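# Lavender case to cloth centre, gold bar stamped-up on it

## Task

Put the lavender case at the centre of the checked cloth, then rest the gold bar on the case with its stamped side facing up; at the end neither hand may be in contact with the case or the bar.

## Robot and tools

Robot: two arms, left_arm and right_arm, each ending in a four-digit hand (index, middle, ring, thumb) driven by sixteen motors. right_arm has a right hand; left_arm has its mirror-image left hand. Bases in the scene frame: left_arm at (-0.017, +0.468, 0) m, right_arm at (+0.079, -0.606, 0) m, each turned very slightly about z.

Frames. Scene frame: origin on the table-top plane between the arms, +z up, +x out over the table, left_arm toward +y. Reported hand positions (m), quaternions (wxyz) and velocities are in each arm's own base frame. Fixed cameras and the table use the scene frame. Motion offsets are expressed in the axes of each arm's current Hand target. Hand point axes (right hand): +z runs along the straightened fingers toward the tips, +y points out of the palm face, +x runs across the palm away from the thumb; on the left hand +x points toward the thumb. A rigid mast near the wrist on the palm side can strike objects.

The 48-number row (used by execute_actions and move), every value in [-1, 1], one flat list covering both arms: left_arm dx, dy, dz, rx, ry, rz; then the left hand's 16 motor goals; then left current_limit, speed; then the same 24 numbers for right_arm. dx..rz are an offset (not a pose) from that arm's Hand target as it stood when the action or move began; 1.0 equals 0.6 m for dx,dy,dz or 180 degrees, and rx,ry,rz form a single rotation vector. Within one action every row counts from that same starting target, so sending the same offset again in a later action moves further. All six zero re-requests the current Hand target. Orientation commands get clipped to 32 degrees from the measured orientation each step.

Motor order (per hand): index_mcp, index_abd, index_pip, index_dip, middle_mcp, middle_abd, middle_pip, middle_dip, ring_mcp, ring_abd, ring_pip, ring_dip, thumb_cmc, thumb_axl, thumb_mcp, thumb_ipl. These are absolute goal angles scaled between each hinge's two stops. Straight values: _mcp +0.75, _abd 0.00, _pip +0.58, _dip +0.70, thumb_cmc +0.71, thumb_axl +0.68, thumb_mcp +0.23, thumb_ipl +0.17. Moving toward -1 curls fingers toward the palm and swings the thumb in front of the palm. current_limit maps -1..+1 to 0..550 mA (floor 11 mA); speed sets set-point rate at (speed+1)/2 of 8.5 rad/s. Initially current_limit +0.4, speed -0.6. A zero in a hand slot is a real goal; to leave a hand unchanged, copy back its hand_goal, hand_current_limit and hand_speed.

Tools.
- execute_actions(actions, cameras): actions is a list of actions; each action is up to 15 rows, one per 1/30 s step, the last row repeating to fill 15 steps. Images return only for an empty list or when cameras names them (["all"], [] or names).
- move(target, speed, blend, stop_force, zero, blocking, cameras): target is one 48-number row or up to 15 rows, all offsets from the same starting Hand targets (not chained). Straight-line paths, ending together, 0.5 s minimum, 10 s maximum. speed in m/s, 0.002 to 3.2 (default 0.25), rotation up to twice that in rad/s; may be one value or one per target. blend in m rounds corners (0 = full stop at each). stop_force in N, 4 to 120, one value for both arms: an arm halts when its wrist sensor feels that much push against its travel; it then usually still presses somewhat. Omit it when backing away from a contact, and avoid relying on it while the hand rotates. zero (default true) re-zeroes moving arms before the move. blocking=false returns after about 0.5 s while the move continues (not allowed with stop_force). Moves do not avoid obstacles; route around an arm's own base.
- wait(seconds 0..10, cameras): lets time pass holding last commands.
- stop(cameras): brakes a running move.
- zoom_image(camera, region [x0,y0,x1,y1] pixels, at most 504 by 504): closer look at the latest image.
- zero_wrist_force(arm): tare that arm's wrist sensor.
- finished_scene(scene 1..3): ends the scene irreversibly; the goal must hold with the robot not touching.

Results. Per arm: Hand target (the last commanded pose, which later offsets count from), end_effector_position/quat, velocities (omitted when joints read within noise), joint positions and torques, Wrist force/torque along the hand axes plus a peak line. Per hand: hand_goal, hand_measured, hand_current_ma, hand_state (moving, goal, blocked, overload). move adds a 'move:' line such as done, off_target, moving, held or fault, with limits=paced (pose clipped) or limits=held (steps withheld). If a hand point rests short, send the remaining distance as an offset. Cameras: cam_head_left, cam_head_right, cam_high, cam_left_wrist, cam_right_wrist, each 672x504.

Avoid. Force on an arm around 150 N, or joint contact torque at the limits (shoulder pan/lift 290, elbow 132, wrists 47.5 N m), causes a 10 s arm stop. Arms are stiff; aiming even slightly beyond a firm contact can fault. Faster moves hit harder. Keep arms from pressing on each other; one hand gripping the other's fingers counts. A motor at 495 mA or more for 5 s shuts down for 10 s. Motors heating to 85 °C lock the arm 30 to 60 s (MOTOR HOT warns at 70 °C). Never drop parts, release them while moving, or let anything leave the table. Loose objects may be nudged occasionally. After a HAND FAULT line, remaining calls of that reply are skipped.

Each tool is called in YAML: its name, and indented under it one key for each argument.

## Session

execute_actions:
  actions: []

zoom_image:
  camera: "cam_head_right"
  region: [210, 280, 510, 490]

zoom_image:
  camera: "cam_high"
  region: [100, 120, 400, 370]

Scene clock: 0.00 s.
left_arm: end_effector_position=(+0.8681, +0.3519, +0.2197) hand_goal=(+0.754, +0.000, +0.576, +0.696, +0.754, +0.000, +0.576, +0.696, +0.754, +0.000, +0.576, +0.696, +0.714, +0.678, +0.226, +0.168) hand_measured=(+0.754, +0.000, +0.576, +0.696, +0.754, +0.000, +0.576, +0.696, +0.754, +0.000, +0.576, +0.696, +0.714, +0.678, +0.226, +0.168) hand_current_ma=(+0, +0, +0, +0, +0, +0, +0, +0, +0, +0, +0, +0, +0, +0, +0, +0) hand_state=(goal, goal, goal, goal, goal, goal, goal, goal, goal, goal, goal, goal, goal, goal, goal, goal) hand_current_limit=0.40 hand_speed=-0.60 end_effector_quat_wxyz=(+0.624, -0.073, +0.663, +0.407) | right_arm: end_effector_position=(+0.6639, +0.1741, +0.2089) hand_goal=(+0.754, +0.000, +0.576, +0.696, +0.754, +0.000, +0.576, +0.696, +0.754, +0.000, +0.576, +0.696, +0.714, +0.678, +0.226, +0.168) hand_measured=(+0.754, +0.000, +0.576, +0.696, +0.754, +0.000, +0.576, +0.696, +0.754, +0.000, +0.576, +0.696, +0.714, +0.678, +0.226, +0.168) hand_current_ma=(+0, +0, +0, +0, +0, +0, +0, +0, +0, +0, +0, +0, +0, +0, +0, +0) hand_state=(goal, goal, goal, goal, goal, goal, goal, goal, goal, goal, goal, goal, goal, goal, goal, goal) hand_current_limit=0.40 hand_speed=-0.60 end_effector_quat_wxyz=(+0.204, +0.937, -0.224, -0.177)
Joint positions: left_arm=[-0.059 -1.033 1.842 -0.958 0.828 2.141] | right_arm=[0.158 -0.729 1.223 1.575 1.805 -0.883]
Joint velocities: within noise
Joint torques (N m): no reading
Wrist force (N): no reading
Wrist torque (N m): no reading
Wrist force, peak (N): no reading
Hand target: left_arm +0.8681, +0.3519, +0.2197; +0.624, -0.073, +0.663, +0.407 | right_arm +0.6639, +0.1741, +0.2089; +0.204, +0.937, -0.224, -0.177
camera_calibration:
cam_left_wrist: T_world_to_cam=[[0.493291, -0.771806, 0.401223, -0.284159], [-0.379416, -0.605966, -0.699177, 0.647148], [0.782756, 0.192667, -0.591753, -0.49075], [0, 0, 0, 1]] pos_world=[0.769849, 0.267385, 0.276079]
cam_right_wrist: T_world_to_cam=[[-0.847781, -0.112476, 0.518282, 0.498391], [0.179783, 0.858439, 0.480376, -0.421383], [-0.498944, 0.500432, -0.707547, 0.51522], [0, 0, 0, 1]] pos_world=[0.75535, 0.159955, 0.308658]

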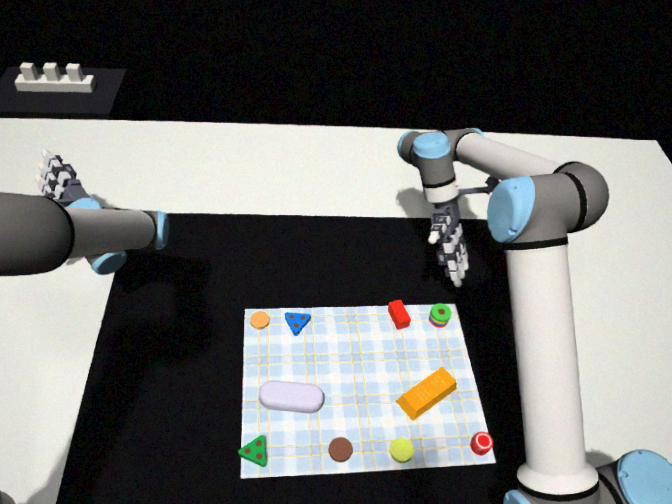

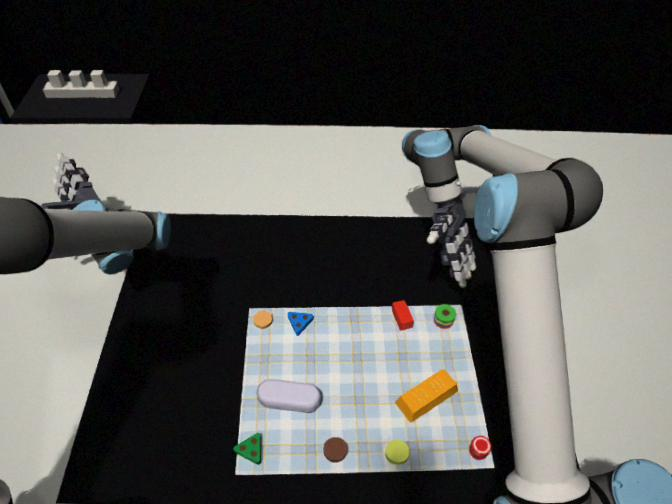

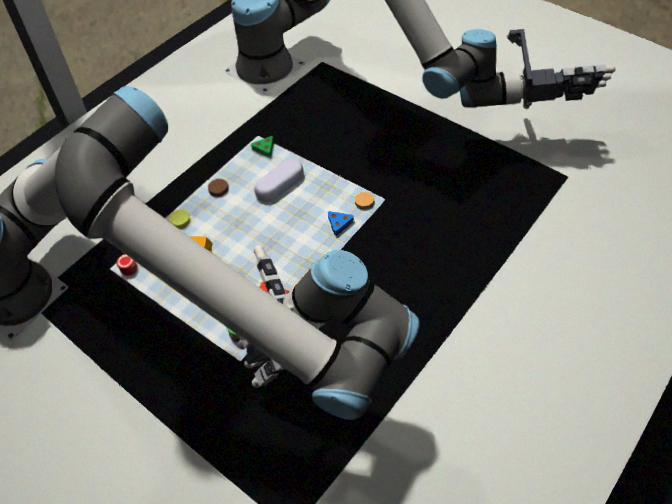

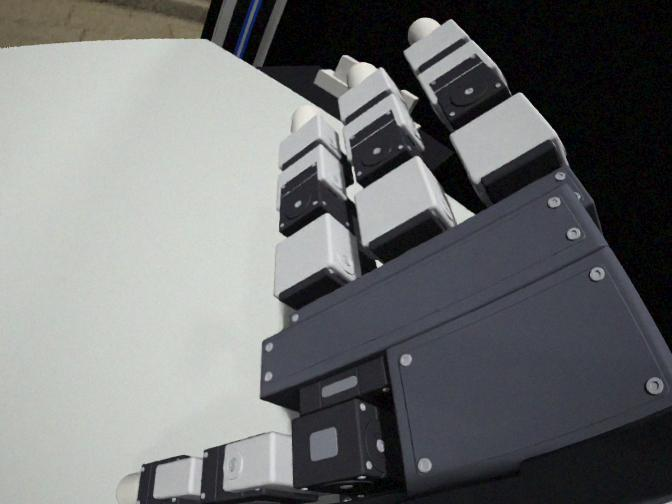

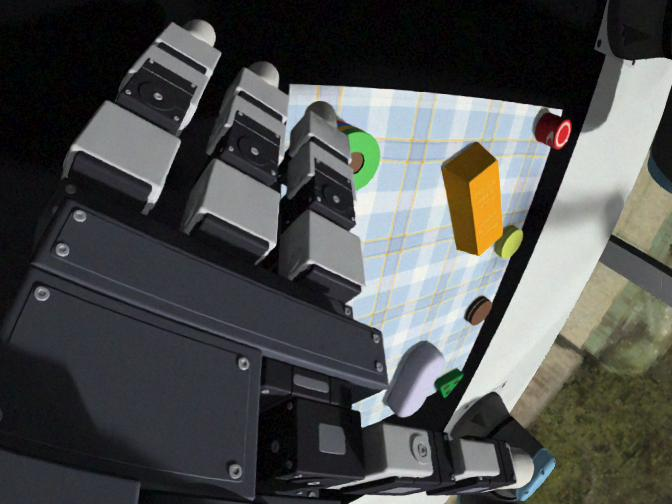

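Scaled by 1.680 from the camera's 672x504 image, which has a finer 960x720 frame.

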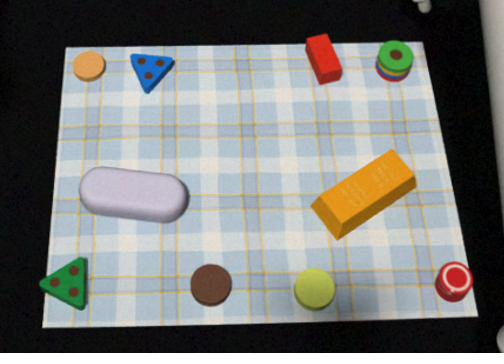

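Scaled by 1.680 from the camera's 672x504 image, which has a finer 960x720 frame.

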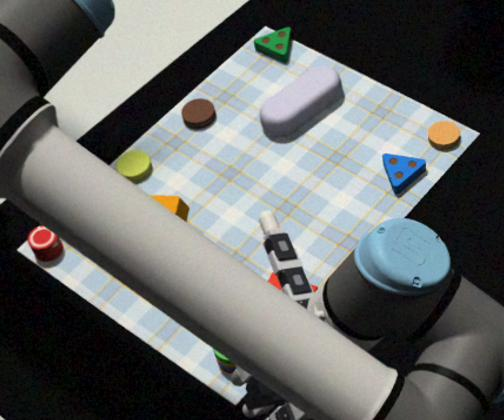

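zoom_image:
  camera: "cam_head_right"
  region: [380, 350, 480, 440]

zoom_image:
  camera: "cam_head_right"
  region: [240, 350, 340, 440]

Scaled by 5.040 from the camera's 672x504 image, which has a finer 960x720 frame.

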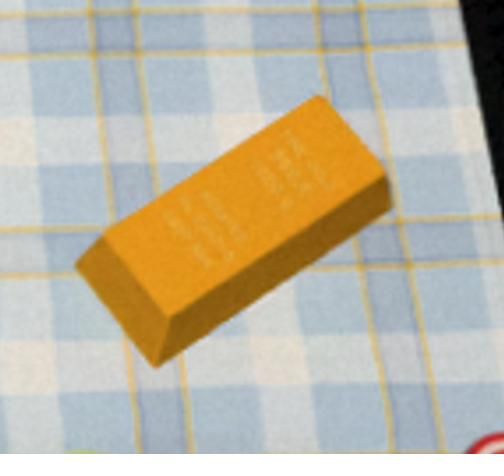

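Scaled by 5.040 from the camera's 672x504 image, which has a finer 960x720 frame.

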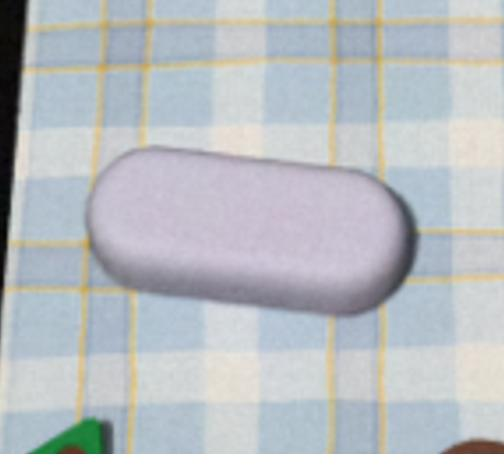

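move:
  target:
    - [-0.3185,-0.1537,-0.425,0.1066,0.1036,-0.3077, -0.44, 0, 0.796, 0.841, -0.44, 0, 0.796, 0.841, 0.89, 0, 0.577, 0.696, -0.671, 0.677, 0.56, 0.168, 0.4, -0.6, -0.1928,0.026,-0.0882,0.318,0.0829,0.0568, -0.44, 0, 0.796, 0.841, -0.44, 0, 0.796, 0.841, 0.89, 0, 0.577, 0.696, -0.671, 0.677, 0.56, 0.168, 0.4, -0.6]
    - [-0.2718,-0.301,-0.9622,0.213,0.207,-0.6148, -0.44, 0, 0.796, 0.841, -0.44, 0, 0.796, 0.841, 0.89, 0, 0.577, 0.696, -0.671, 0.677, 0.56, 0.168, 0.4, -0.6, -0.5058,-0.1887,0.2143,0.6365,0.1659,0.1137, -0.44, 0, 0.796, 0.841, -0.44, 0, 0.796, 0.841, 0.89, 0, 0.577, 0.696, -0.671, 0.677, 0.56, 0.168, 0.4, -0.6]
  speed: 0.4
  blend: [0.03, 0]

move:
  target: [0.2948,0.2067,-0.0948,0,0,0, -0.44, 0, 0.796, 0.841, -0.44, 0, 0.796, 0.841, 0.89, 0, 0.577, 0.696, -0.671, 0.677, 0.56, 0.168, 0.4, -0.6, 0,0.0333,0.0023,0,0,0, -0.44, 0, 0.796, 0.841, -0.44, 0, 0.796, 0.841, 0.89, 0, 0.577, 0.696, -0.671, 0.677, 0.56, 0.168, 0.4, -0.6]
  speed: 0.3
  cameras: ["cam_head_right","cam_high"]

zoom_image:
  camera: "cam_head_right"
  region: [210, 280, 510, 490]

zoom_image:
  camera: "cam_high"
  region: [120, 120, 360, 320]

Scene clock: 24.37 s.
left_arm: end_effector_position=(+0.5690, -0.1985, +0.2201) hand_goal=(-0.440, +0.000, +0.796, +0.842, -0.440, +0.000, +0.796, +0.842, +0.890, +0.000, +0.578, +0.696, -0.670, +0.678, +0.560, +0.168) hand_measured=(-0.440, +0.002, +0.794, +0.840, -0.440, +0.002, +0.794, +0.840, +0.882, +0.002, +0.576, +0.696, -0.666, +0.678, +0.556, +0.168) hand_current_ma=(+0, +4, -7, -9, +0, +5, -7, -10, -36, +5, -4, +0, +14, -3, -18, -1) hand_state=(goal, goal, goal, goal, goal, goal, goal, goal, goal, goal, goal, goal, goal, goal, goal, goal) hand_current_limit=0.40 hand_speed=-0.60 end_effector_quat_wxyz=(+0.464, -0.497, +0.537, -0.500) | right_arm: end_effector_position=(+0.3949, +0.3769, +0.1197) hand_goal=(-0.440, +0.000, +0.796, +0.842, -0.440, +0.000, +0.796, +0.842, +0.890, +0.000, +0.578, +0.696, -0.670, +0.678, +0.560, +0.168) hand_measured=(-0.440, +0.000, +0.796, +0.840, -0.440, +0.000, +0.796, +0.840, +0.882, +0.000, +0.576, +0.696, -0.668, +0.678, +0.552, +0.168) hand_current_ma=(+0, +0, +0, -1, +0, +0, +0, -1, -6, +0, +0, +0, +1, +0, -8, +0) hand_state=(goal, goal, goal, goal, goal, goal, goal, goal, goal, goal, goal, goal, goal, goal, goal, goal) hand_current_limit=0.40 hand_speed=-0.60 end_effector_quat_wxyz=(+0.598, -0.641, +0.352, -0.329)
Joint positions: left_arm=[-0.939 -1.774 2.41 -0.527 0.71 -0.081] | right_arm=[0.239 -1.731 2.622 -0.819 1.244 -0.023]
Joint torques (N m): left_arm=[-4.56 0.08 -40.46 -2.94 2.02 -2.18] | right_arm=[-4.29 -24.02 -20.53 -4.58 1.39 1]
Wrist force (N): left_arm=[0.6 -0.9 1.1] | right_arm=[-0.2 1.7 -1.2]
Wrist torque (N m): left_arm=[0.02 0.08 0.12] | right_arm=[0.37 -0.01 0.20]
Wrist force, peak (N): left_arm=[2.0 0.9 1.5] | right_arm=[-1.8 3.8 -2.3]
Hand target: left_arm +0.5690, -0.1986, +0.2200; +0.464, -0.497, +0.537, -0.500 | right_arm +0.3949, +0.3768, +0.1197; +0.598, -0.640, +0.352, -0.329
Off the commanded pose: left_arm 0.000 m, 0 deg | right_arm 0.000 m, 0 deg.
move: done

Scene clock: 25.63 s.
left_arm: end_effector_position=(+0.4905, -0.3700, +0.1003) hand_goal=(-0.440, +0.000, +0.796, +0.842, -0.440, +0.000, +0.796, +0.842, +0.890, +0.000, +0.578, +0.696, -0.670, +0.678, +0.560, +0.168) hand_measured=(-0.440, +0.002, +0.794, +0.840, -0.440, +0.002, +0.794, +0.840, +0.882, +0.002, +0.576, +0.696, -0.668, +0.678, +0.556, +0.168) hand_current_ma=(+0, +4, -7, -9, +0, +5, -7, -10, -38, +5, -4, +0, +7, -3, -18, -1) hand_state=(goal, goal, goal, goal, goal, goal, goal, goal, goal, goal, goal, goal, goal, goal, goal, goal) hand_current_limit=0.40 hand_speed=-0.60 end_effector_quat_wxyz=(+0.464, -0.497, +0.537, -0.500) | right_arm: end_effector_position=(+0.3948, +0.3768, +0.0996) hand_goal=(-0.440, +0.000, +0.796, +0.842, -0.440, +0.000, +0.796, +0.842, +0.890, +0.000, +0.578, +0.696, -0.670, +0.678, +0.560, +0.168) hand_measured=(-0.440, +0.000, +0.796, +0.840, -0.440, +0.000, +0.796, +0.840, +0.882, +0.000, +0.576, +0.696, -0.668, +0.678, +0.552, +0.168) hand_current_ma=(+0, +0, +0, -1, +0, +0, +0, -1, -6, +0, +0, +0, +1, +0, -8, +0) hand_state=(goal, goal, goal, goal, goal, goal, goal, goal, goal, goal, goal, goal, goal, goal, goal, goal) hand_current_limit=0.40 hand_speed=-0.60 end_effector_quat_wxyz=(+0.598, -0.641, +0.352, -0.329)
Joint positions: left_arm=[-1.349 -1.442 2.405 -0.727 0.306 -0.225] | right_arm=[0.239 -1.678 2.64 -0.89 1.244 -0.023]
Joint torques (N m): left_arm=[-15.43 -15.58 -16.7 -1.95 -1.8 2.57] | right_arm=[-9.41 -35.91 -31.45 -0.07 1.65 1.82]
Wrist force (N): left_arm=[0.4 -0.9 1.2] | right_arm=[-0.7 2.0 -0.8]
Wrist torque (N m): left_arm=[0.03 0.06 0.13] | right_arm=[0.35 0.01 0.16]
Wrist force, peak (N): left_arm=[-1.4 -2.7 1.7] | right_arm=[-0.2 2.7 -1.4]
Hand target: left_arm +0.4904, -0.3700, +0.1002; +0.464, -0.497, +0.537, -0.500 | right_arm +0.3949, +0.3768, +0.0997; +0.598, -0.640, +0.352, -0.329
Off the commanded pose: left_arm 0.000 m, 0 deg | right_arm 0.000 m, 0 deg.
move: done
Images, in order (width x height): cam_head_right 672x504, cam_high 672x504.

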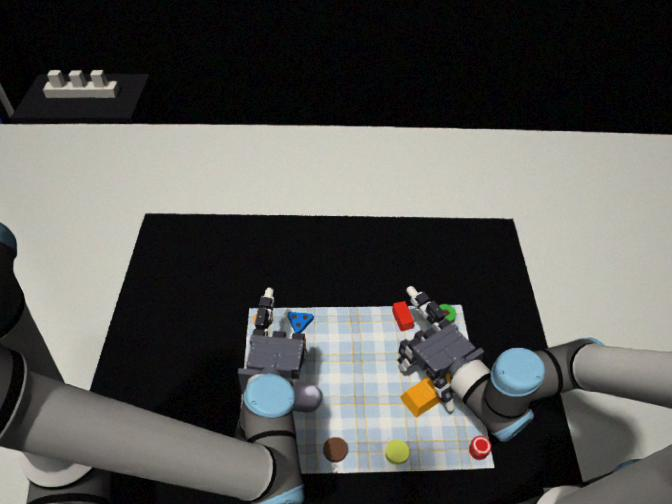

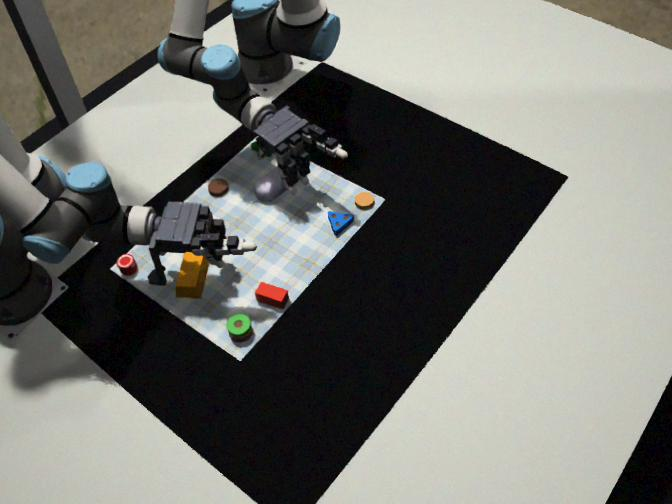

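Scaled by 1.680 from the camera's 672x504 image, which has a finer 960x720 frame.

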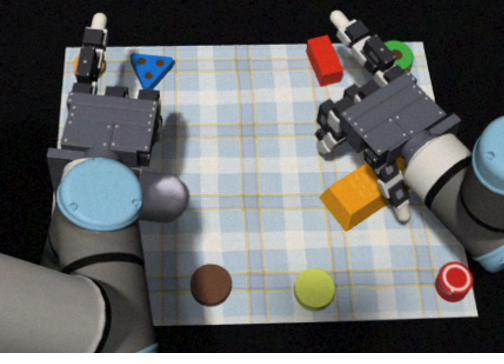

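Scaled by 2.100 from the camera's 672x504 image, which has a finer 960x720 frame.

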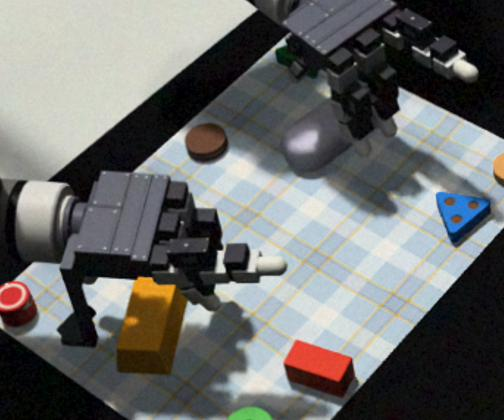

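move:
  target: [0,0.0632,0.0044,0,0,0,-0.44,0,0.796,0.841,-0.44,0,0.796,0.841,0.89,0,0.577,0.696,-0.671,0.677,0.56,0.168,0.4,-0.6,0,0.0632,0.0044,0,0,0,-0.44,0,0.796,0.841,-0.44,0,0.796,0.841,0.89,0,0.577,0.696,-0.671,0.677,0.56,0.168,0.4,-0.6]
  speed: 0.1
  stop_force: 8

move:
  target: [0,0,0,0,0,0,-0.73,0,0.796,0.841,-0.73,0,0.796,0.841,0.89,0,0.577,0.696,-0.671,0.677,0.28,0.168,-0.3,-0.8,0,0,0,0,0,0,-0.75,0,0.796,0.841,-0.75,0,0.796,0.841,0.89,0,0.577,0.696,-0.671,0.677,0.24,0.168,-0.3,-0.8]
  cameras: ["cam_head_right"]

Scene clock: 34.70 s.
left_arm: end_effector_position=(+0.4904, -0.3699, +0.0622) hand_goal=(-0.440, +0.000, +0.796, +0.842, -0.440, +0.000, +0.796, +0.842, +0.890, +0.000, +0.578, +0.696, -0.670, +0.678, +0.560, +0.168) hand_measured=(-0.440, +0.002, +0.794, +0.840, -0.440, +0.002, +0.794, +0.840, +0.882, +0.002, +0.576, +0.696, -0.668, +0.678, +0.556, +0.168) hand_current_ma=(+0, +4, -7, -9, +0, +5, -7, -10, -38, +5, -4, +0, +7, -3, -18, -1) hand_state=(goal, goal, goal, goal, goal, goal, goal, goal, goal, goal, goal, goal, goal, goal, goal, goal) hand_current_limit=0.40 hand_speed=-0.60 end_effector_quat_wxyz=(+0.464, -0.497, +0.537, -0.500) | right_arm: end_effector_position=(+0.3949, +0.3769, +0.0617) hand_goal=(-0.440, +0.000, +0.796, +0.842, -0.440, +0.000, +0.796, +0.842, +0.890, +0.000, +0.578, +0.696, -0.670, +0.678, +0.560, +0.168) hand_measured=(-0.440, +0.000, +0.796, +0.840, -0.440, +0.000, +0.796, +0.840, +0.882, +0.000, +0.576, +0.696, -0.668, +0.678, +0.552, +0.168) hand_current_ma=(+0, +0, +0, -1, +0, +0, +0, -1, -7, +0, +0, +0, +1, +0, -8, +0) hand_state=(goal, goal, goal, goal, goal, goal, goal, goal, goal, goal, goal, goal, goal, goal, goal, goal) hand_current_limit=0.40 hand_speed=-0.60 end_effector_quat_wxyz=(+0.598, -0.640, +0.352, -0.329)
Joint positions: left_arm=[-1.349 -1.362 2.425 -0.826 0.305 -0.225] | right_arm=[0.239 -1.564 2.668 -1.032 1.245 -0.023]
Joint torques (N m): left_arm=[17.08 -52.19 -32.79 2.8 1.93 -2.07] | right_arm=[17.15 -40.2 -25.58 -4.56 1.98 3.17]
Wrist force (N): left_arm=[0.5 -0.9 0.9] | right_arm=[-0.6 1.9 -0.9]
Wrist torque (N m): left_arm=[0.06 0.05 0.12] | right_arm=[0.34 0.01 0.16]
Wrist force, peak (N): left_arm=[0.1 -2.0 1.0] | right_arm=[-0.2 2.8 -1.2]
Hand target: left_arm +0.4904, -0.3699, +0.0622; +0.464, -0.497, +0.537, -0.500 | right_arm +0.3949, +0.3769, +0.0617; +0.598, -0.640, +0.352, -0.329
Off the commanded pose: left_arm 0.000 m, 0 deg | right_arm 0.000 m, 0 deg.
move: done

Scene clock: 35.43 s.
left_arm: end_effector_position=(+0.4904, -0.3699, +0.0622) hand_goal=(-0.730, +0.000, +0.796, +0.842, -0.730, +0.000, +0.796, +0.842, +0.890, +0.000, +0.578, +0.696, -0.670, +0.678, +0.280, +0.168) hand_measured=(-0.668, +0.002, +0.802, +0.842, -0.668, +0.002, +0.804, +0.844, +0.882, +0.002, +0.576, +0.696, -0.668, +0.678, +0.380, +0.172) hand_current_ma=(+192, +4, +23, +3, +192, +5, +31, +5, -38, +5, -4, +0, +7, -3, +192, +25) hand_state=(blocked, goal, goal, goal, blocked, goal, goal, goal, goal, goal, goal, goal, goal, goal, blocked, goal) hand_current_limit=-0.30 hand_speed=-0.80 end_effector_quat_wxyz=(+0.464, -0.497, +0.537, -0.500) | right_arm: end_effector_position=(+0.3949, +0.3769, +0.0617) hand_goal=(-0.750, +0.000, +0.796, +0.842, -0.750, +0.000, +0.796, +0.842, +0.890, +0.000, +0.578, +0.696, -0.670, +0.678, +0.240, +0.168) hand_measured=(-0.696, +0.000, +0.808, +0.848, -0.694, +0.000, +0.806, +0.848, +0.882, +0.000, +0.576, +0.696, -0.668, +0.678, +0.330, +0.176) hand_current_ma=(+115, +0, +12, +3, +119, +0, +9, +3, -7, +0, +0, +0, +1, +0, +192, +10) hand_state=(blocked, goal, goal, goal, blocked, goal, goal, goal, goal, goal, goal, goal, goal, goal, blocked, goal) hand_current_limit=-0.30 hand_speed=-0.80 end_effector_quat_wxyz=(+0.598, -0.640, +0.352, -0.329)
Joint positions: left_arm=[-1.349 -1.362 2.425 -0.826 0.305 -0.225] | right_arm=[0.239 -1.564 2.668 -1.032 1.245 -0.023]
Joint torques (N m): left_arm=[17.61 -50.89 -32.32 2.41 2.03 -2.28] | right_arm=[15.69 -38.59 -20.55 -2.01 1.79 3.03]
Wrist force (N): left_arm=[0.5 -1.6 1.1] | right_arm=[-0.5 2.5 -1.3]
Wrist torque (N m): left_arm=[0.04 0.03 0.12] | right_arm=[0.41 -0.01 0.21]
Wrist force, peak (N): left_arm=[0.5 -2.0 1.4] | right_arm=[-0.9 3.1 -0.3]
Hand target: left_arm +0.4904, -0.3699, +0.0622; +0.464, -0.497, +0.537, -0.500 | right_arm +0.3949, +0.3769, +0.0617; +0.598, -0.640, +0.352, -0.329
Off the commanded pose: left_arm 0.000 m, 0 deg | right_arm 0.000 m, 0 deg.
move: done
Images, in order (width x height): cam_head_right 672x504.

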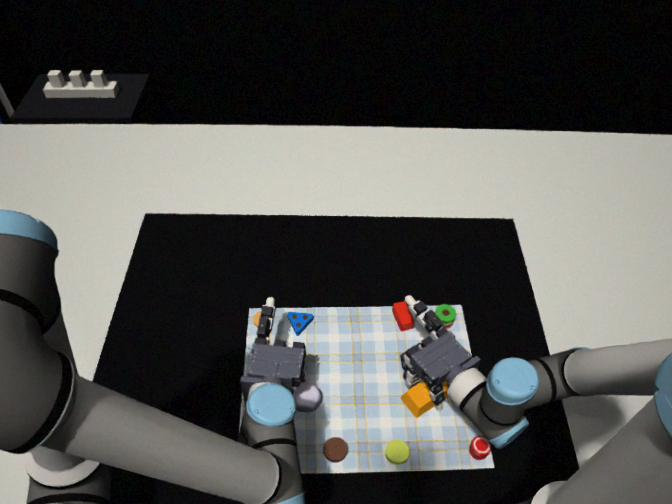

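zoom_image:
  camera: "cam_head_right"
  region: [210, 280, 510, 490]

Scaled by 1.680 from the camera's 672x504 image, which has a finer 960x720 frame.

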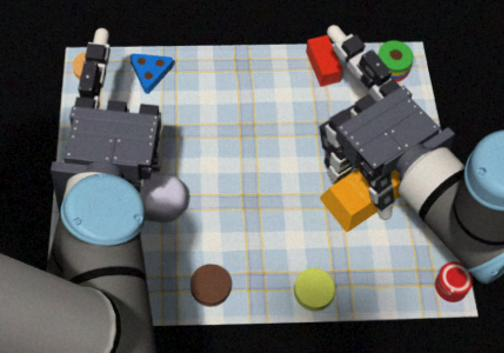

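wait:
  seconds: 0
  cameras: ["cam_high","cam_left_wrist","cam_right_wrist","cam_head_left"]

zoom_image:
  camera: "cam_high"
  region: [180, 180, 480, 400]

Scene clock: 42.87 s.
left_arm: end_effector_position=(+0.4904, -0.3699, +0.0622) hand_goal=(-0.730, +0.000, +0.796, +0.842, -0.730, +0.000, +0.796, +0.842, +0.890, +0.000, +0.578, +0.696, -0.670, +0.678, +0.280, +0.168) hand_measured=(-0.668, +0.002, +0.802, +0.842, -0.668, +0.002, +0.804, +0.844, +0.882, +0.002, +0.576, +0.696, -0.668, +0.678, +0.380, +0.172) hand_current_ma=(+192, +4, +23, +3, +193, +5, +31, +5, -38, +5, -4, +0, +7, -3, +193, +25) hand_state=(blocked, goal, goal, goal, blocked, goal, goal, goal, goal, goal, goal, goal, goal, goal, blocked, goal) hand_current_limit=-0.30 hand_speed=-0.80 end_effector_quat_wxyz=(+0.464, -0.497, +0.537, -0.500) | right_arm: end_effector_position=(+0.3949, +0.3769, +0.0617) hand_goal=(-0.750, +0.000, +0.796, +0.842, -0.750, +0.000, +0.796, +0.842, +0.890, +0.000, +0.578, +0.696, -0.670, +0.678, +0.240, +0.168) hand_measured=(-0.696, +0.000, +0.808, +0.848, -0.694, +0.000, +0.806, +0.848, +0.882, +0.000, +0.576, +0.696, -0.668, +0.678, +0.330, +0.176) hand_current_ma=(+115, +0, +12, +3, +119, +0, +9, +3, -7, +0, +0, +0, +1, +0, +192, +10) hand_state=(blocked, goal, goal, goal, blocked, goal, goal, goal, goal, goal, goal, goal, goal, goal, blocked, goal) hand_current_limit=-0.30 hand_speed=-0.80 end_effector_quat_wxyz=(+0.598, -0.640, +0.352, -0.329)
Joint positions: left_arm=[-1.349 -1.362 2.425 -0.826 0.305 -0.225] | right_arm=[0.239 -1.564 2.668 -1.032 1.245 -0.023]
Joint torques (N m): left_arm=[15.36 -46.6 -27.43 1.24 2.14 -2.22] | right_arm=[13.67 -32.79 -13.32 -0.21 0.95 2.6]
Wrist force (N): left_arm=[0.1 -1.8 1.4] | right_arm=[-0.9 2.2 -2.1]
Wrist torque (N m): left_arm=[-0.01 0.10 0.09] | right_arm=[0.43 0.06 0.17]
Wrist force, peak (N): left_arm=[0.3 -1.9 1.5] | right_arm=[-1.1 2.6 -1.3]
Hand target: left_arm +0.4904, -0.3699, +0.0622; +0.464, -0.497, +0.537, -0.500 | right_arm +0.3949, +0.3769, +0.0617; +0.598, -0.640, +0.352, -0.329
Off the commanded pose: left_arm 0.000 m, 0 deg | right_arm 0.000 m, 0 deg.
camera_calibration:
cam_left_wrist: T_world_to_cam=[[0.0375376, 0.776238, 0.629321, 0.190206], [-0.746727, -0.396714, 0.533869, 0.137138], [0.66407, -0.489971, 0.564747, -0.415512], [0, 0, 0, 1]] pos_world=[0.371194, -0.296829, 0.0417446]
cam_right_wrist: T_world_to_cam=[[-0.496657, 0.607707, -0.619696, 0.0294864], [-0.803857, -0.0528009, 0.592474, 0.248555], [0.327331, 0.792404, 0.514734, -0.336432], [0, 0, 0, 1]] pos_world=[0.324572, 0.261795, 0.044183]
Images, in order (width x height): cam_head_left 672x504, cam_high 672x504, cam_left_wrist 672x504, cam_right_wrist 672x504.

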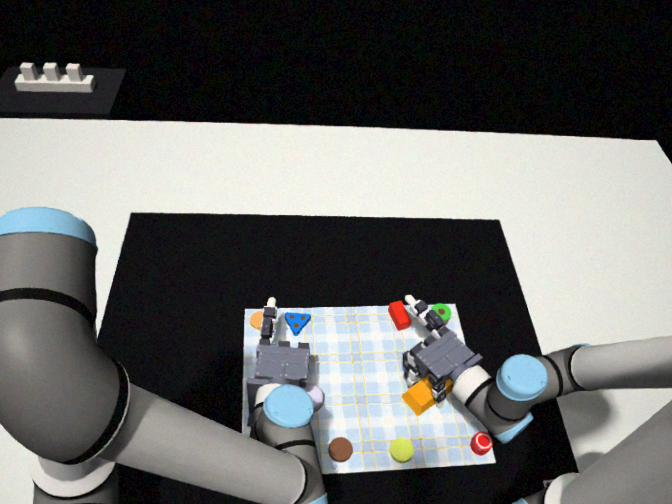

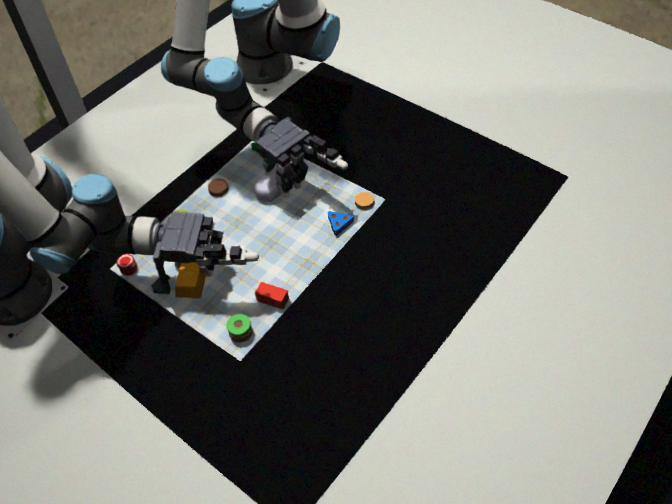

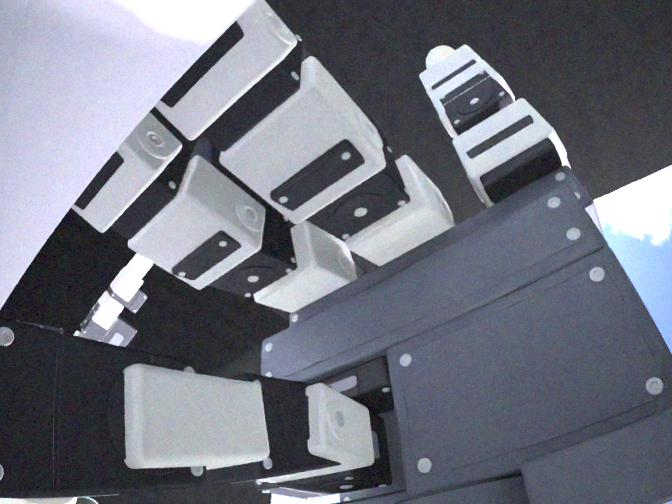

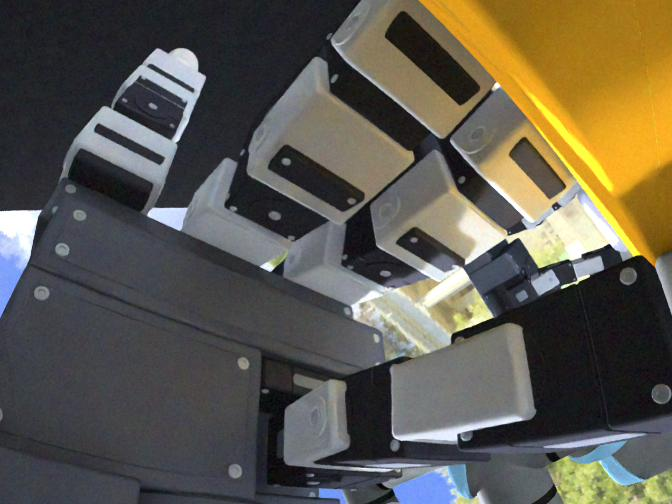

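Scaled by 1.680 from the camera's 672x504 image, which has a finer 960x720 frame.

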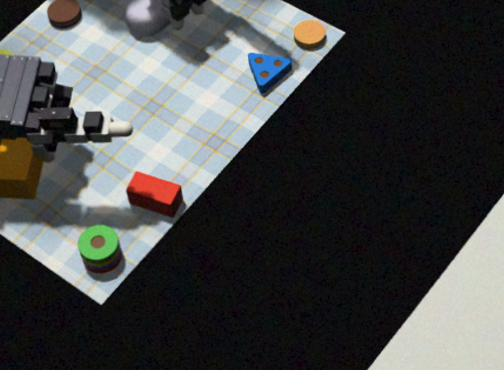

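move:
  target:
    - [0,0,0,0,0,0,-0.82,0,0.796,0.841,-0.82,0,0.796,0.841,0.89,0,0.577,0.696,-0.671,0.677,0.12,0.168,0.6,-0.9,0,0,0,0,0,0,-0.85,0,0.796,0.841,-0.85,0,0.796,0.841,0.89,0,0.577,0.696,-0.671,0.677,0.1,0.168,0.75,-0.9]
    - [0,-0.0831,-0.0058,0,0,0,-0.82,0,0.796,0.841,-0.82,0,0.796,0.841,0.89,0,0.577,0.696,-0.671,0.677,0.12,0.168,0.6,-0.9,0,-0.0831,-0.0058,0,0,0,-0.85,0,0.796,0.841,-0.85,0,0.796,0.841,0.89,0,0.577,0.696,-0.671,0.677,0.1,0.168,0.75,-0.9]
    - [0.2838,-0.0757,0.1257,0,0.01108,0.00078,-0.82,0,0.796,0.841,-0.82,0,0.796,0.841,0.89,0,0.577,0.696,-0.671,0.677,0.12,0.168,0.6,-0.9,0.2590,-0.2420,-0.1223,0,0,0,-0.85,0,0.796,0.841,-0.85,0,0.796,0.841,0.89,0,0.577,0.696,-0.671,0.677,0.1,0.168,0.75,-0.9]
    - [0.2838,-0.0154,0.1299,0,0.01108,0.00078,-0.82,0,0.796,0.841,-0.82,0,0.796,0.841,0.89,0,0.577,0.696,-0.671,0.677,0.12,0.168,0.6,-0.9,0.2590,-0.2420,-0.1223,0,0,0,-0.85,0,0.796,0.841,-0.85,0,0.796,0.841,0.89,0,0.577,0.696,-0.671,0.677,0.1,0.168,0.75,-0.9]
  speed: [0.1,0.07,0.22,0.1]
  blend: [0,0.008,0.015,0]
  cameras: ["cam_head_right","cam_high"]

zoom_image:
  camera: "cam_head_right"
  region: [210, 280, 510, 490]

Scene clock: 50.57 s.
left_arm: end_effector_position=(+0.5557, -0.5455, +0.0657) hand_goal=(-0.820, +0.000, +0.796, +0.842, -0.820, +0.000, +0.796, +0.842, +0.890, +0.000, +0.578, +0.696, -0.670, +0.678, +0.120, +0.168) hand_measured=(-0.682, +0.000, +0.814, +0.848, -0.686, +0.000, +0.818, +0.850, +0.882, +0.002, +0.576, +0.696, -0.664, +0.678, +0.372, +0.186) hand_current_ma=(+440, -1, +78, +26, +440, +3, +97, +30, -39, +5, -4, +0, +21, -3, +440, +112) hand_state=(blocked, goal, goal, goal, blocked, goal, blocked, goal, goal, goal, goal, goal, goal, goal, blocked, goal) hand_current_limit=0.60 hand_speed=-0.90 end_effector_quat_wxyz=(+0.455, -0.488, +0.545, -0.508) | right_arm: end_effector_position=(+0.4248, +0.2117, +0.2115) hand_goal=(-0.850, +0.000, +0.796, +0.842, -0.850, +0.000, +0.796, +0.842, +0.890, +0.000, +0.578, +0.696, -0.670, +0.678, +0.100, +0.168) hand_measured=(-0.842, +0.002, +0.800, +0.844, -0.842, +0.002, +0.798, +0.844, +0.882, +0.000, +0.576, +0.696, -0.672, +0.680, +0.104, +0.170) hand_current_ma=(+6, +1, +1, +1, +8, +0, +1, +1, -7, +0, +0, +0, -1, +1, +2, +2) hand_state=(goal, goal, goal, goal, goal, goal, goal, goal, goal, goal, goal, goal, goal, goal, goal, goal) hand_current_limit=0.75 hand_speed=-0.90 end_effector_quat_wxyz=(+0.598, -0.640, +0.352, -0.329)
Joint positions: left_arm=[-1.298 -1.162 2.089 -0.74 0.389 -0.173] | right_arm=[-0.534 -2.109 2.611 -0.352 0.476 -0.133]
Joint torques (N m): left_arm=[-15.99 -72.81 -38.73 2.22 -3.06 2.62] | right_arm=[-2.54 28.27 -32.89 -0.77 -2.11 3.24]
Wrist force (N): left_arm=[0.4 -0.4 1.3] | right_arm=[-0.6 2.3 -0.6]
Wrist torque (N m): left_arm=[0.06 0.08 0.13] | right_arm=[0.42 -0.03 0.11]
Wrist force, peak (N): left_arm=[0.8 -2.9 2.4] | right_arm=[-2.9 5.1 -0.1]
Hand target: left_arm +0.5557, -0.5456, +0.0658; +0.455, -0.488, +0.545, -0.508 | right_arm +0.4248, +0.2117, +0.2115; +0.598, -0.640, +0.352, -0.329
Off the commanded pose: left_arm 0.000 m, 0 deg | right_arm 0.000 m, 0 deg.
move: done
Images, in order (width x height): cam_head_right 672x504, cam_high 672x504.

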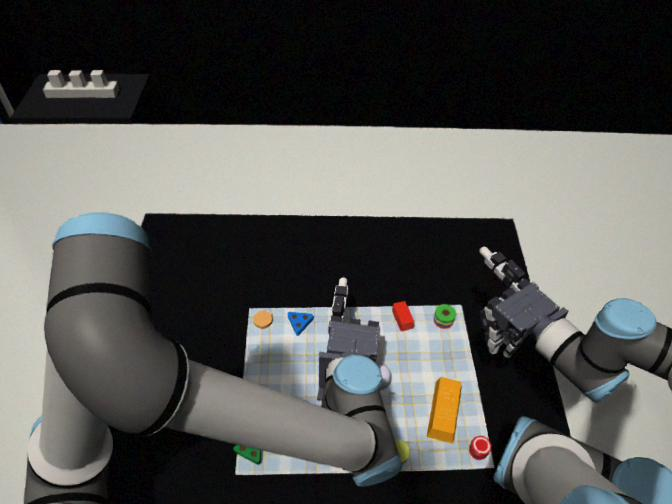

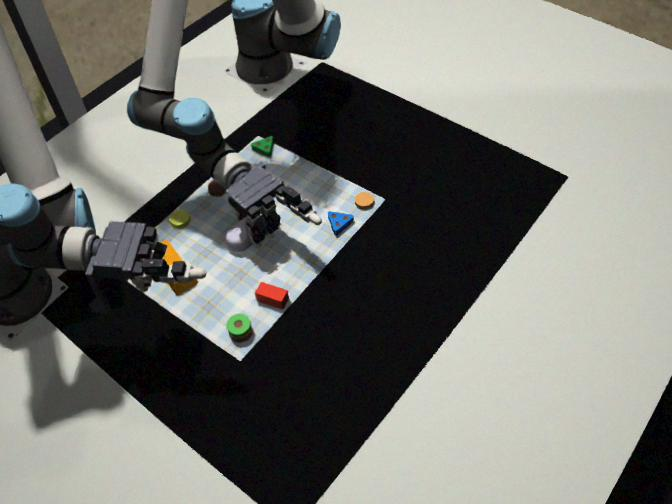

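Scaled by 1.680 from the camera's 672x504 image, which has a finer 960x720 frame.

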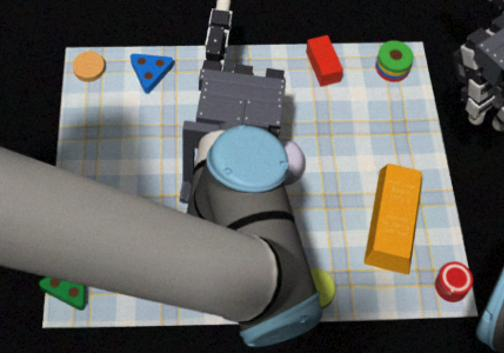

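move:
  target: [0,0.0166,0.0012,0,0,0,-0.82,0,0.796,0.841,-0.82,0,0.796,0.841,0.89,0,0.577,0.696,-0.671,0.677,0.12,0.168,0.6,-0.9,0,0,0,0,0,0,-0.44,0,0.796,0.841,-0.44,0,0.796,0.841,0.89,0,0.577,0.696,-0.671,0.677,0.56,0.168,0.4,-0.6]
  speed: 0.015
  stop_force: 4

zoom_image:
  camera: "cam_head_right"
  region: [400, 340, 510, 480]

Scene clock: 55.30 s.
left_arm: end_effector_position=(+0.5558, -0.5458, +0.0628) hand_goal=(-0.820, +0.000, +0.796, +0.842, -0.820, +0.000, +0.796, +0.842, +0.890, +0.000, +0.578, +0.696, -0.670, +0.678, +0.120, +0.168) hand_measured=(-0.684, +0.000, +0.816, +0.848, -0.688, +0.000, +0.820, +0.850, +0.882, +0.002, +0.576, +0.696, -0.664, +0.678, +0.372, +0.188) hand_current_ma=(+440, -1, +84, +26, +440, +3, +106, +31, -39, +5, -4, +0, +22, -3, +440, +119) hand_state=(blocked, goal, goal, goal, blocked, goal, blocked, goal, goal, goal, goal, goal, goal, goal, blocked, goal) hand_current_limit=0.60 hand_speed=-0.90 end_effector_quat_wxyz=(+0.455, -0.488, +0.545, -0.508) | right_arm: end_effector_position=(+0.4248, +0.2117, +0.2115) hand_goal=(-0.440, +0.000, +0.796, +0.842, -0.440, +0.000, +0.796, +0.842, +0.890, +0.000, +0.578, +0.696, -0.670, +0.678, +0.560, +0.168) hand_measured=(-0.444, +0.002, +0.798, +0.844, -0.446, +0.002, +0.798, +0.844, +0.882, +0.000, +0.576, +0.696, -0.672, +0.680, +0.552, +0.170) hand_current_ma=(-3, +1, +1, +1, -4, +0, +1, +1, -7, +0, +0, +0, -1, +1, -8, +1) hand_state=(goal, goal, goal, goal, goal, goal, goal, goal, goal, goal, goal, goal, goal, goal, goal, goal) hand_current_limit=0.40 hand_speed=-0.60 end_effector_quat_wxyz=(+0.598, -0.640, +0.352, -0.329)
Joint positions: left_arm=[-1.298 -1.157 2.09 -0.746 0.389 -0.173] | right_arm=[-0.534 -2.108 2.611 -0.352 0.476 -0.133]
Joint torques (N m): left_arm=[-13.1 -74.02 -38.59 2.3 -2.25 1.15] | right_arm=[-11.29 27.38 -38.77 0.63 -2.05 3.07]
Wrist force (N): left_arm=[0.2 0.1 1.4] | right_arm=[-0.3 2.8 -1.1]
Wrist torque (N m): left_arm=[0.11 0.10 0.11] | right_arm=[0.49 -0.07 0.15]
Wrist force, peak (N): left_arm=[0.9 -9.1 2.0] | right_arm=[-0.4 3.3 -0.9]
Hand target: left_arm +0.5558, -0.5458, +0.0628; +0.455, -0.488, +0.545, -0.508 (not the last commanded pose) | right_arm +0.4248, +0.2117, +0.2115; +0.598, -0.640, +0.352, -0.329
Off the commanded pose: left_arm 0.007 m, 0 deg | right_arm 0.000 m, 0 deg.
move: contact (left_arm)

Scaled by 3.600 from the camera's 672x504 image, which has a finer 960x720 frame.
This view is cut from an older image: the scene may have changed since it was taken.

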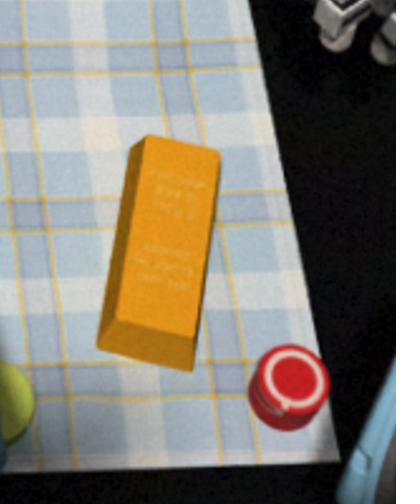

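move:
  target:
    - [0,0,0,0,0,0,-0.48,0,0.796,0.841,-0.48,0,0.796,0.841,0.89,0,0.577,0.696,-0.671,0.677,0.5,0.168,0.4,-0.85,0,0,0,0,0,0,-0.44,0,0.796,0.841,-0.44,0,0.796,0.841,0.89,0,0.577,0.696,-0.671,0.677,0.56,0.168,0.4,-0.6]
    - [0,-0.2328,-0.0163,0,0,0,-0.48,0,0.796,0.841,-0.48,0,0.796,0.841,0.89,0,0.577,0.696,-0.671,0.677,0.5,0.168,0.4,-0.85,0,0,0,0,0,0,-0.44,0,0.796,0.841,-0.44,0,0.796,0.841,0.89,0,0.577,0.696,-0.671,0.677,0.56,0.168,0.4,-0.6]
    - [-0.4838,-0.3039,-0.1935,0,0,0,-0.48,0,0.796,0.841,-0.48,0,0.796,0.841,0.89,0,0.577,0.696,-0.671,0.677,0.5,0.168,0.4,-0.85,-0.3037,0.1599,0.0187,0,-0.2505,-0.01753,-0.44,0,0.796,0.841,-0.44,0,0.796,0.841,0.89,0,0.577,0.696,-0.671,0.677,0.56,0.168,0.4,-0.6]
  speed: [0.1,0.15,0.4]
  blend: [0,0.03,0]
  cameras: ["cam_head_right","cam_head_left","cam_high"]

zoom_image:
  camera: "cam_head_right"
  region: [210, 280, 510, 490]

zoom_image:
  camera: "cam_high"
  region: [100, 130, 310, 310]

Scene clock: 67.60 s.
left_arm: end_effector_position=(+0.4854, -0.2460, +0.2530) hand_goal=(-0.480, +0.000, +0.796, +0.842, -0.480, +0.000, +0.796, +0.842, +0.890, +0.000, +0.578, +0.696, -0.670, +0.678, +0.500, +0.168) hand_measured=(-0.484, +0.000, +0.798, +0.844, -0.484, +0.000, +0.798, +0.844, +0.882, +0.002, +0.576, +0.696, -0.668, +0.678, +0.494, +0.170) hand_current_ma=(-17, -1, +6, +9, -15, +3, +7, +10, -40, +5, -4, +0, +7, -3, -29, +9) hand_state=(goal, goal, goal, goal, goal, goal, goal, goal, goal, goal, goal, goal, goal, goal, goal, goal) hand_current_limit=0.40 hand_speed=-0.85 end_effector_quat_wxyz=(+0.455, -0.488, +0.545, -0.508) | right_arm: end_effector_position=(+0.3311, +0.3683, +0.1151) hand_goal=(-0.440, +0.000, +0.796, +0.842, -0.440, +0.000, +0.796, +0.842, +0.890, +0.000, +0.578, +0.696, -0.670, +0.678, +0.560, +0.168) hand_measured=(-0.444, +0.002, +0.798, +0.844, -0.446, +0.002, +0.798, +0.844, +0.882, +0.000, +0.576, +0.696, -0.672, +0.680, +0.552, +0.170) hand_current_ma=(-3, +1, +1, +1, -3, +0, +1, +1, -7, +0, +0, +0, -1, +1, -8, +1) hand_state=(goal, goal, goal, goal, goal, goal, goal, goal, goal, goal, goal, goal, goal, goal, goal, goal) hand_current_limit=0.40 hand_speed=-0.60 end_effector_quat_wxyz=(+0.679, -0.726, +0.079, -0.074)
Joint positions: left_arm=[-1.249 -1.922 2.44 -0.35 0.438 -0.151] | right_arm=[-0.156 -1.446 2.483 -0.195 0.091 -0.84]
Joint torques (N m): left_arm=[16.25 -22.88 -44.7 -0.44 2.24 -2.67] | right_arm=[-20.27 -49.81 -11.74 1.6 -3.43 1.41]
Wrist force (N): left_arm=[0.6 -1.2 0.8] | right_arm=[-1.0 2.4 -0.6]
Wrist torque (N m): left_arm=[0.00 0.06 0.25] | right_arm=[0.33 0.04 0.00]
Wrist force, peak (N): left_arm=[3.2 -2.2 2.0] | right_arm=[-0.6 3.7 0.0]
Hand target: left_arm +0.4854, -0.2460, +0.2530; +0.455, -0.488, +0.545, -0.508 | right_arm +0.3310, +0.3681, +0.1151; +0.678, -0.727, +0.079, -0.074
Off the commanded pose: left_arm 0.000 m, 0 deg | right_arm 0.000 m, 0 deg.
move: done
Images, in order (width x height): cam_head_left 672x504, cam_head_right 672x504, cam_high 672x504.

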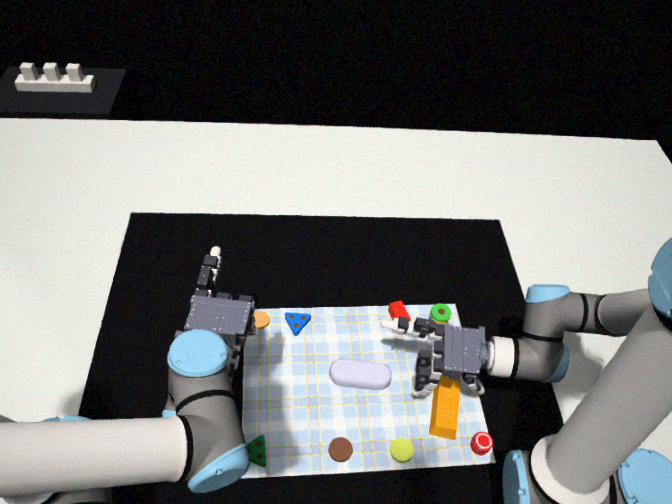

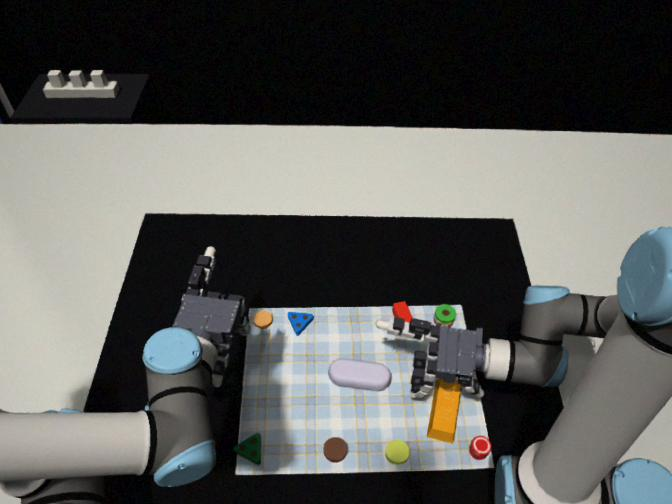

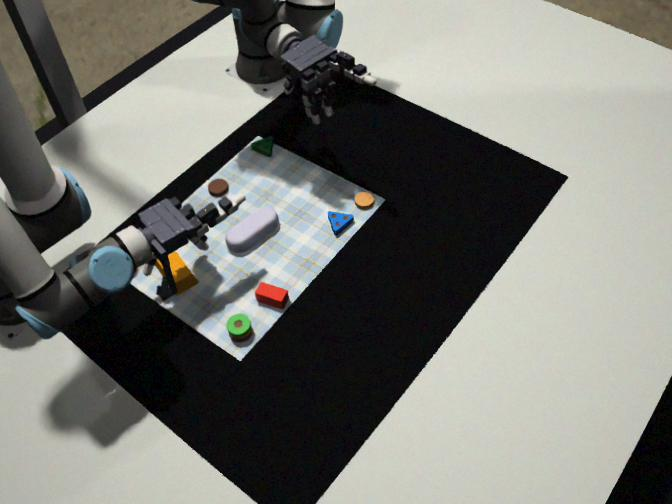

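Scaled by 1.680 from the camera's 672x504 image, which has a finer 960x720 frame.

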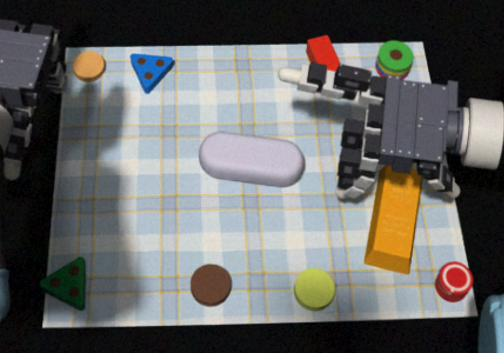

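Scaled by 2.400 from the camera's 672x504 image, which has a finer 960x720 frame.

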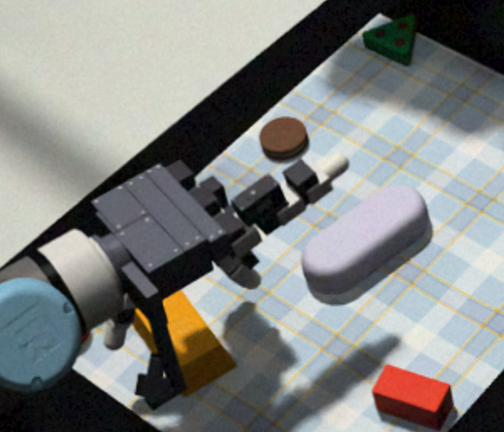

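zoom_image:
  camera: "cam_head_right"
  region: [390, 330, 510, 460]

zoom_image:
  camera: "cam_head_left"
  region: [390, 330, 510, 460]

Scaled by 3.877 from the camera's 672x504 image, which has a finer 960x720 frame.

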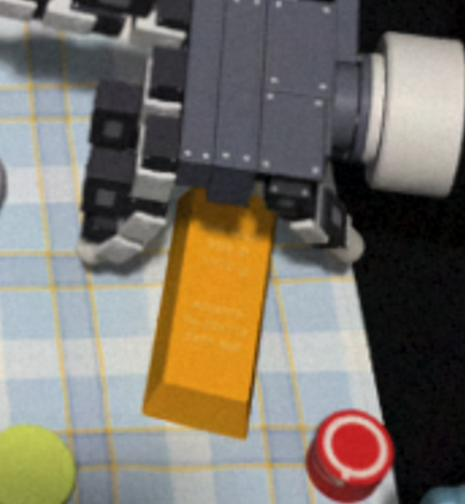

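Scaled by 3.877 from the camera's 672x504 image, which has a finer 960x720 frame.

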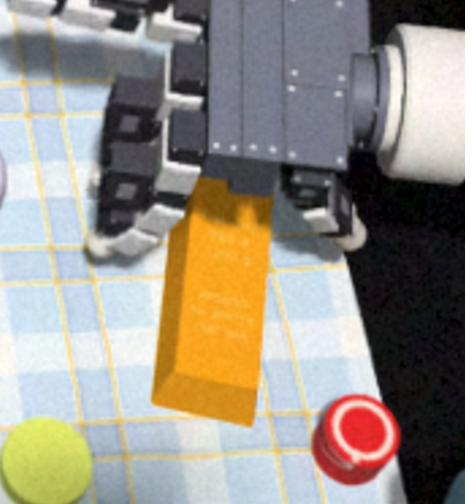

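zoom_image:
  camera: "cam_head_right"
  region: [420, 315, 490, 385]

zoom_image:
  camera: "cam_head_left"
  region: [420, 315, 490, 385]

zoom_image:
  camera: "cam_high"
  region: [120, 190, 240, 310]

Scaled by 7.200 from the camera's 672x504 image, which has a finer 960x720 frame.

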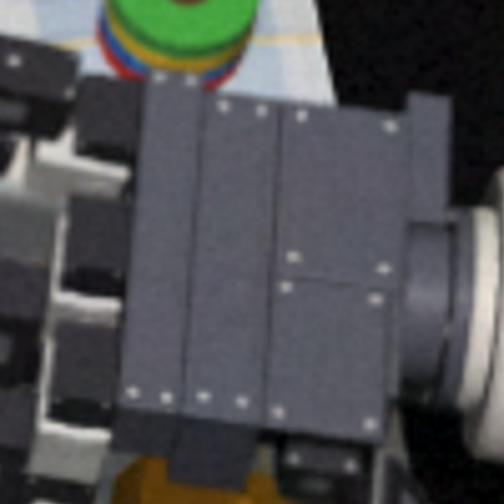

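Scaled by 7.200 from the camera's 672x504 image, which has a finer 960x720 frame.

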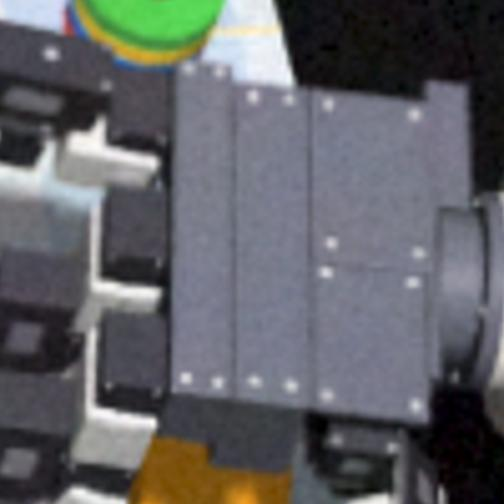

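Scaled by 4.200 from the camera's 672x504 image, which has a finer 960x720 frame.

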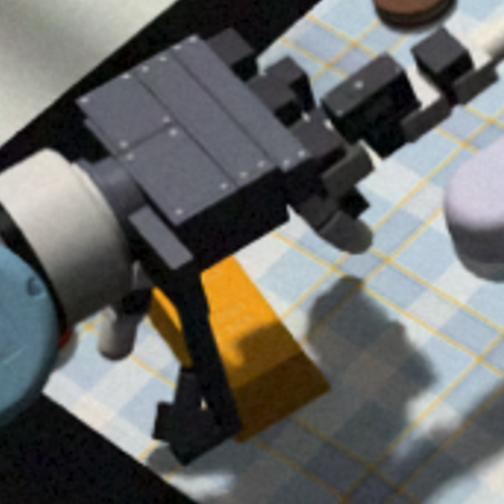

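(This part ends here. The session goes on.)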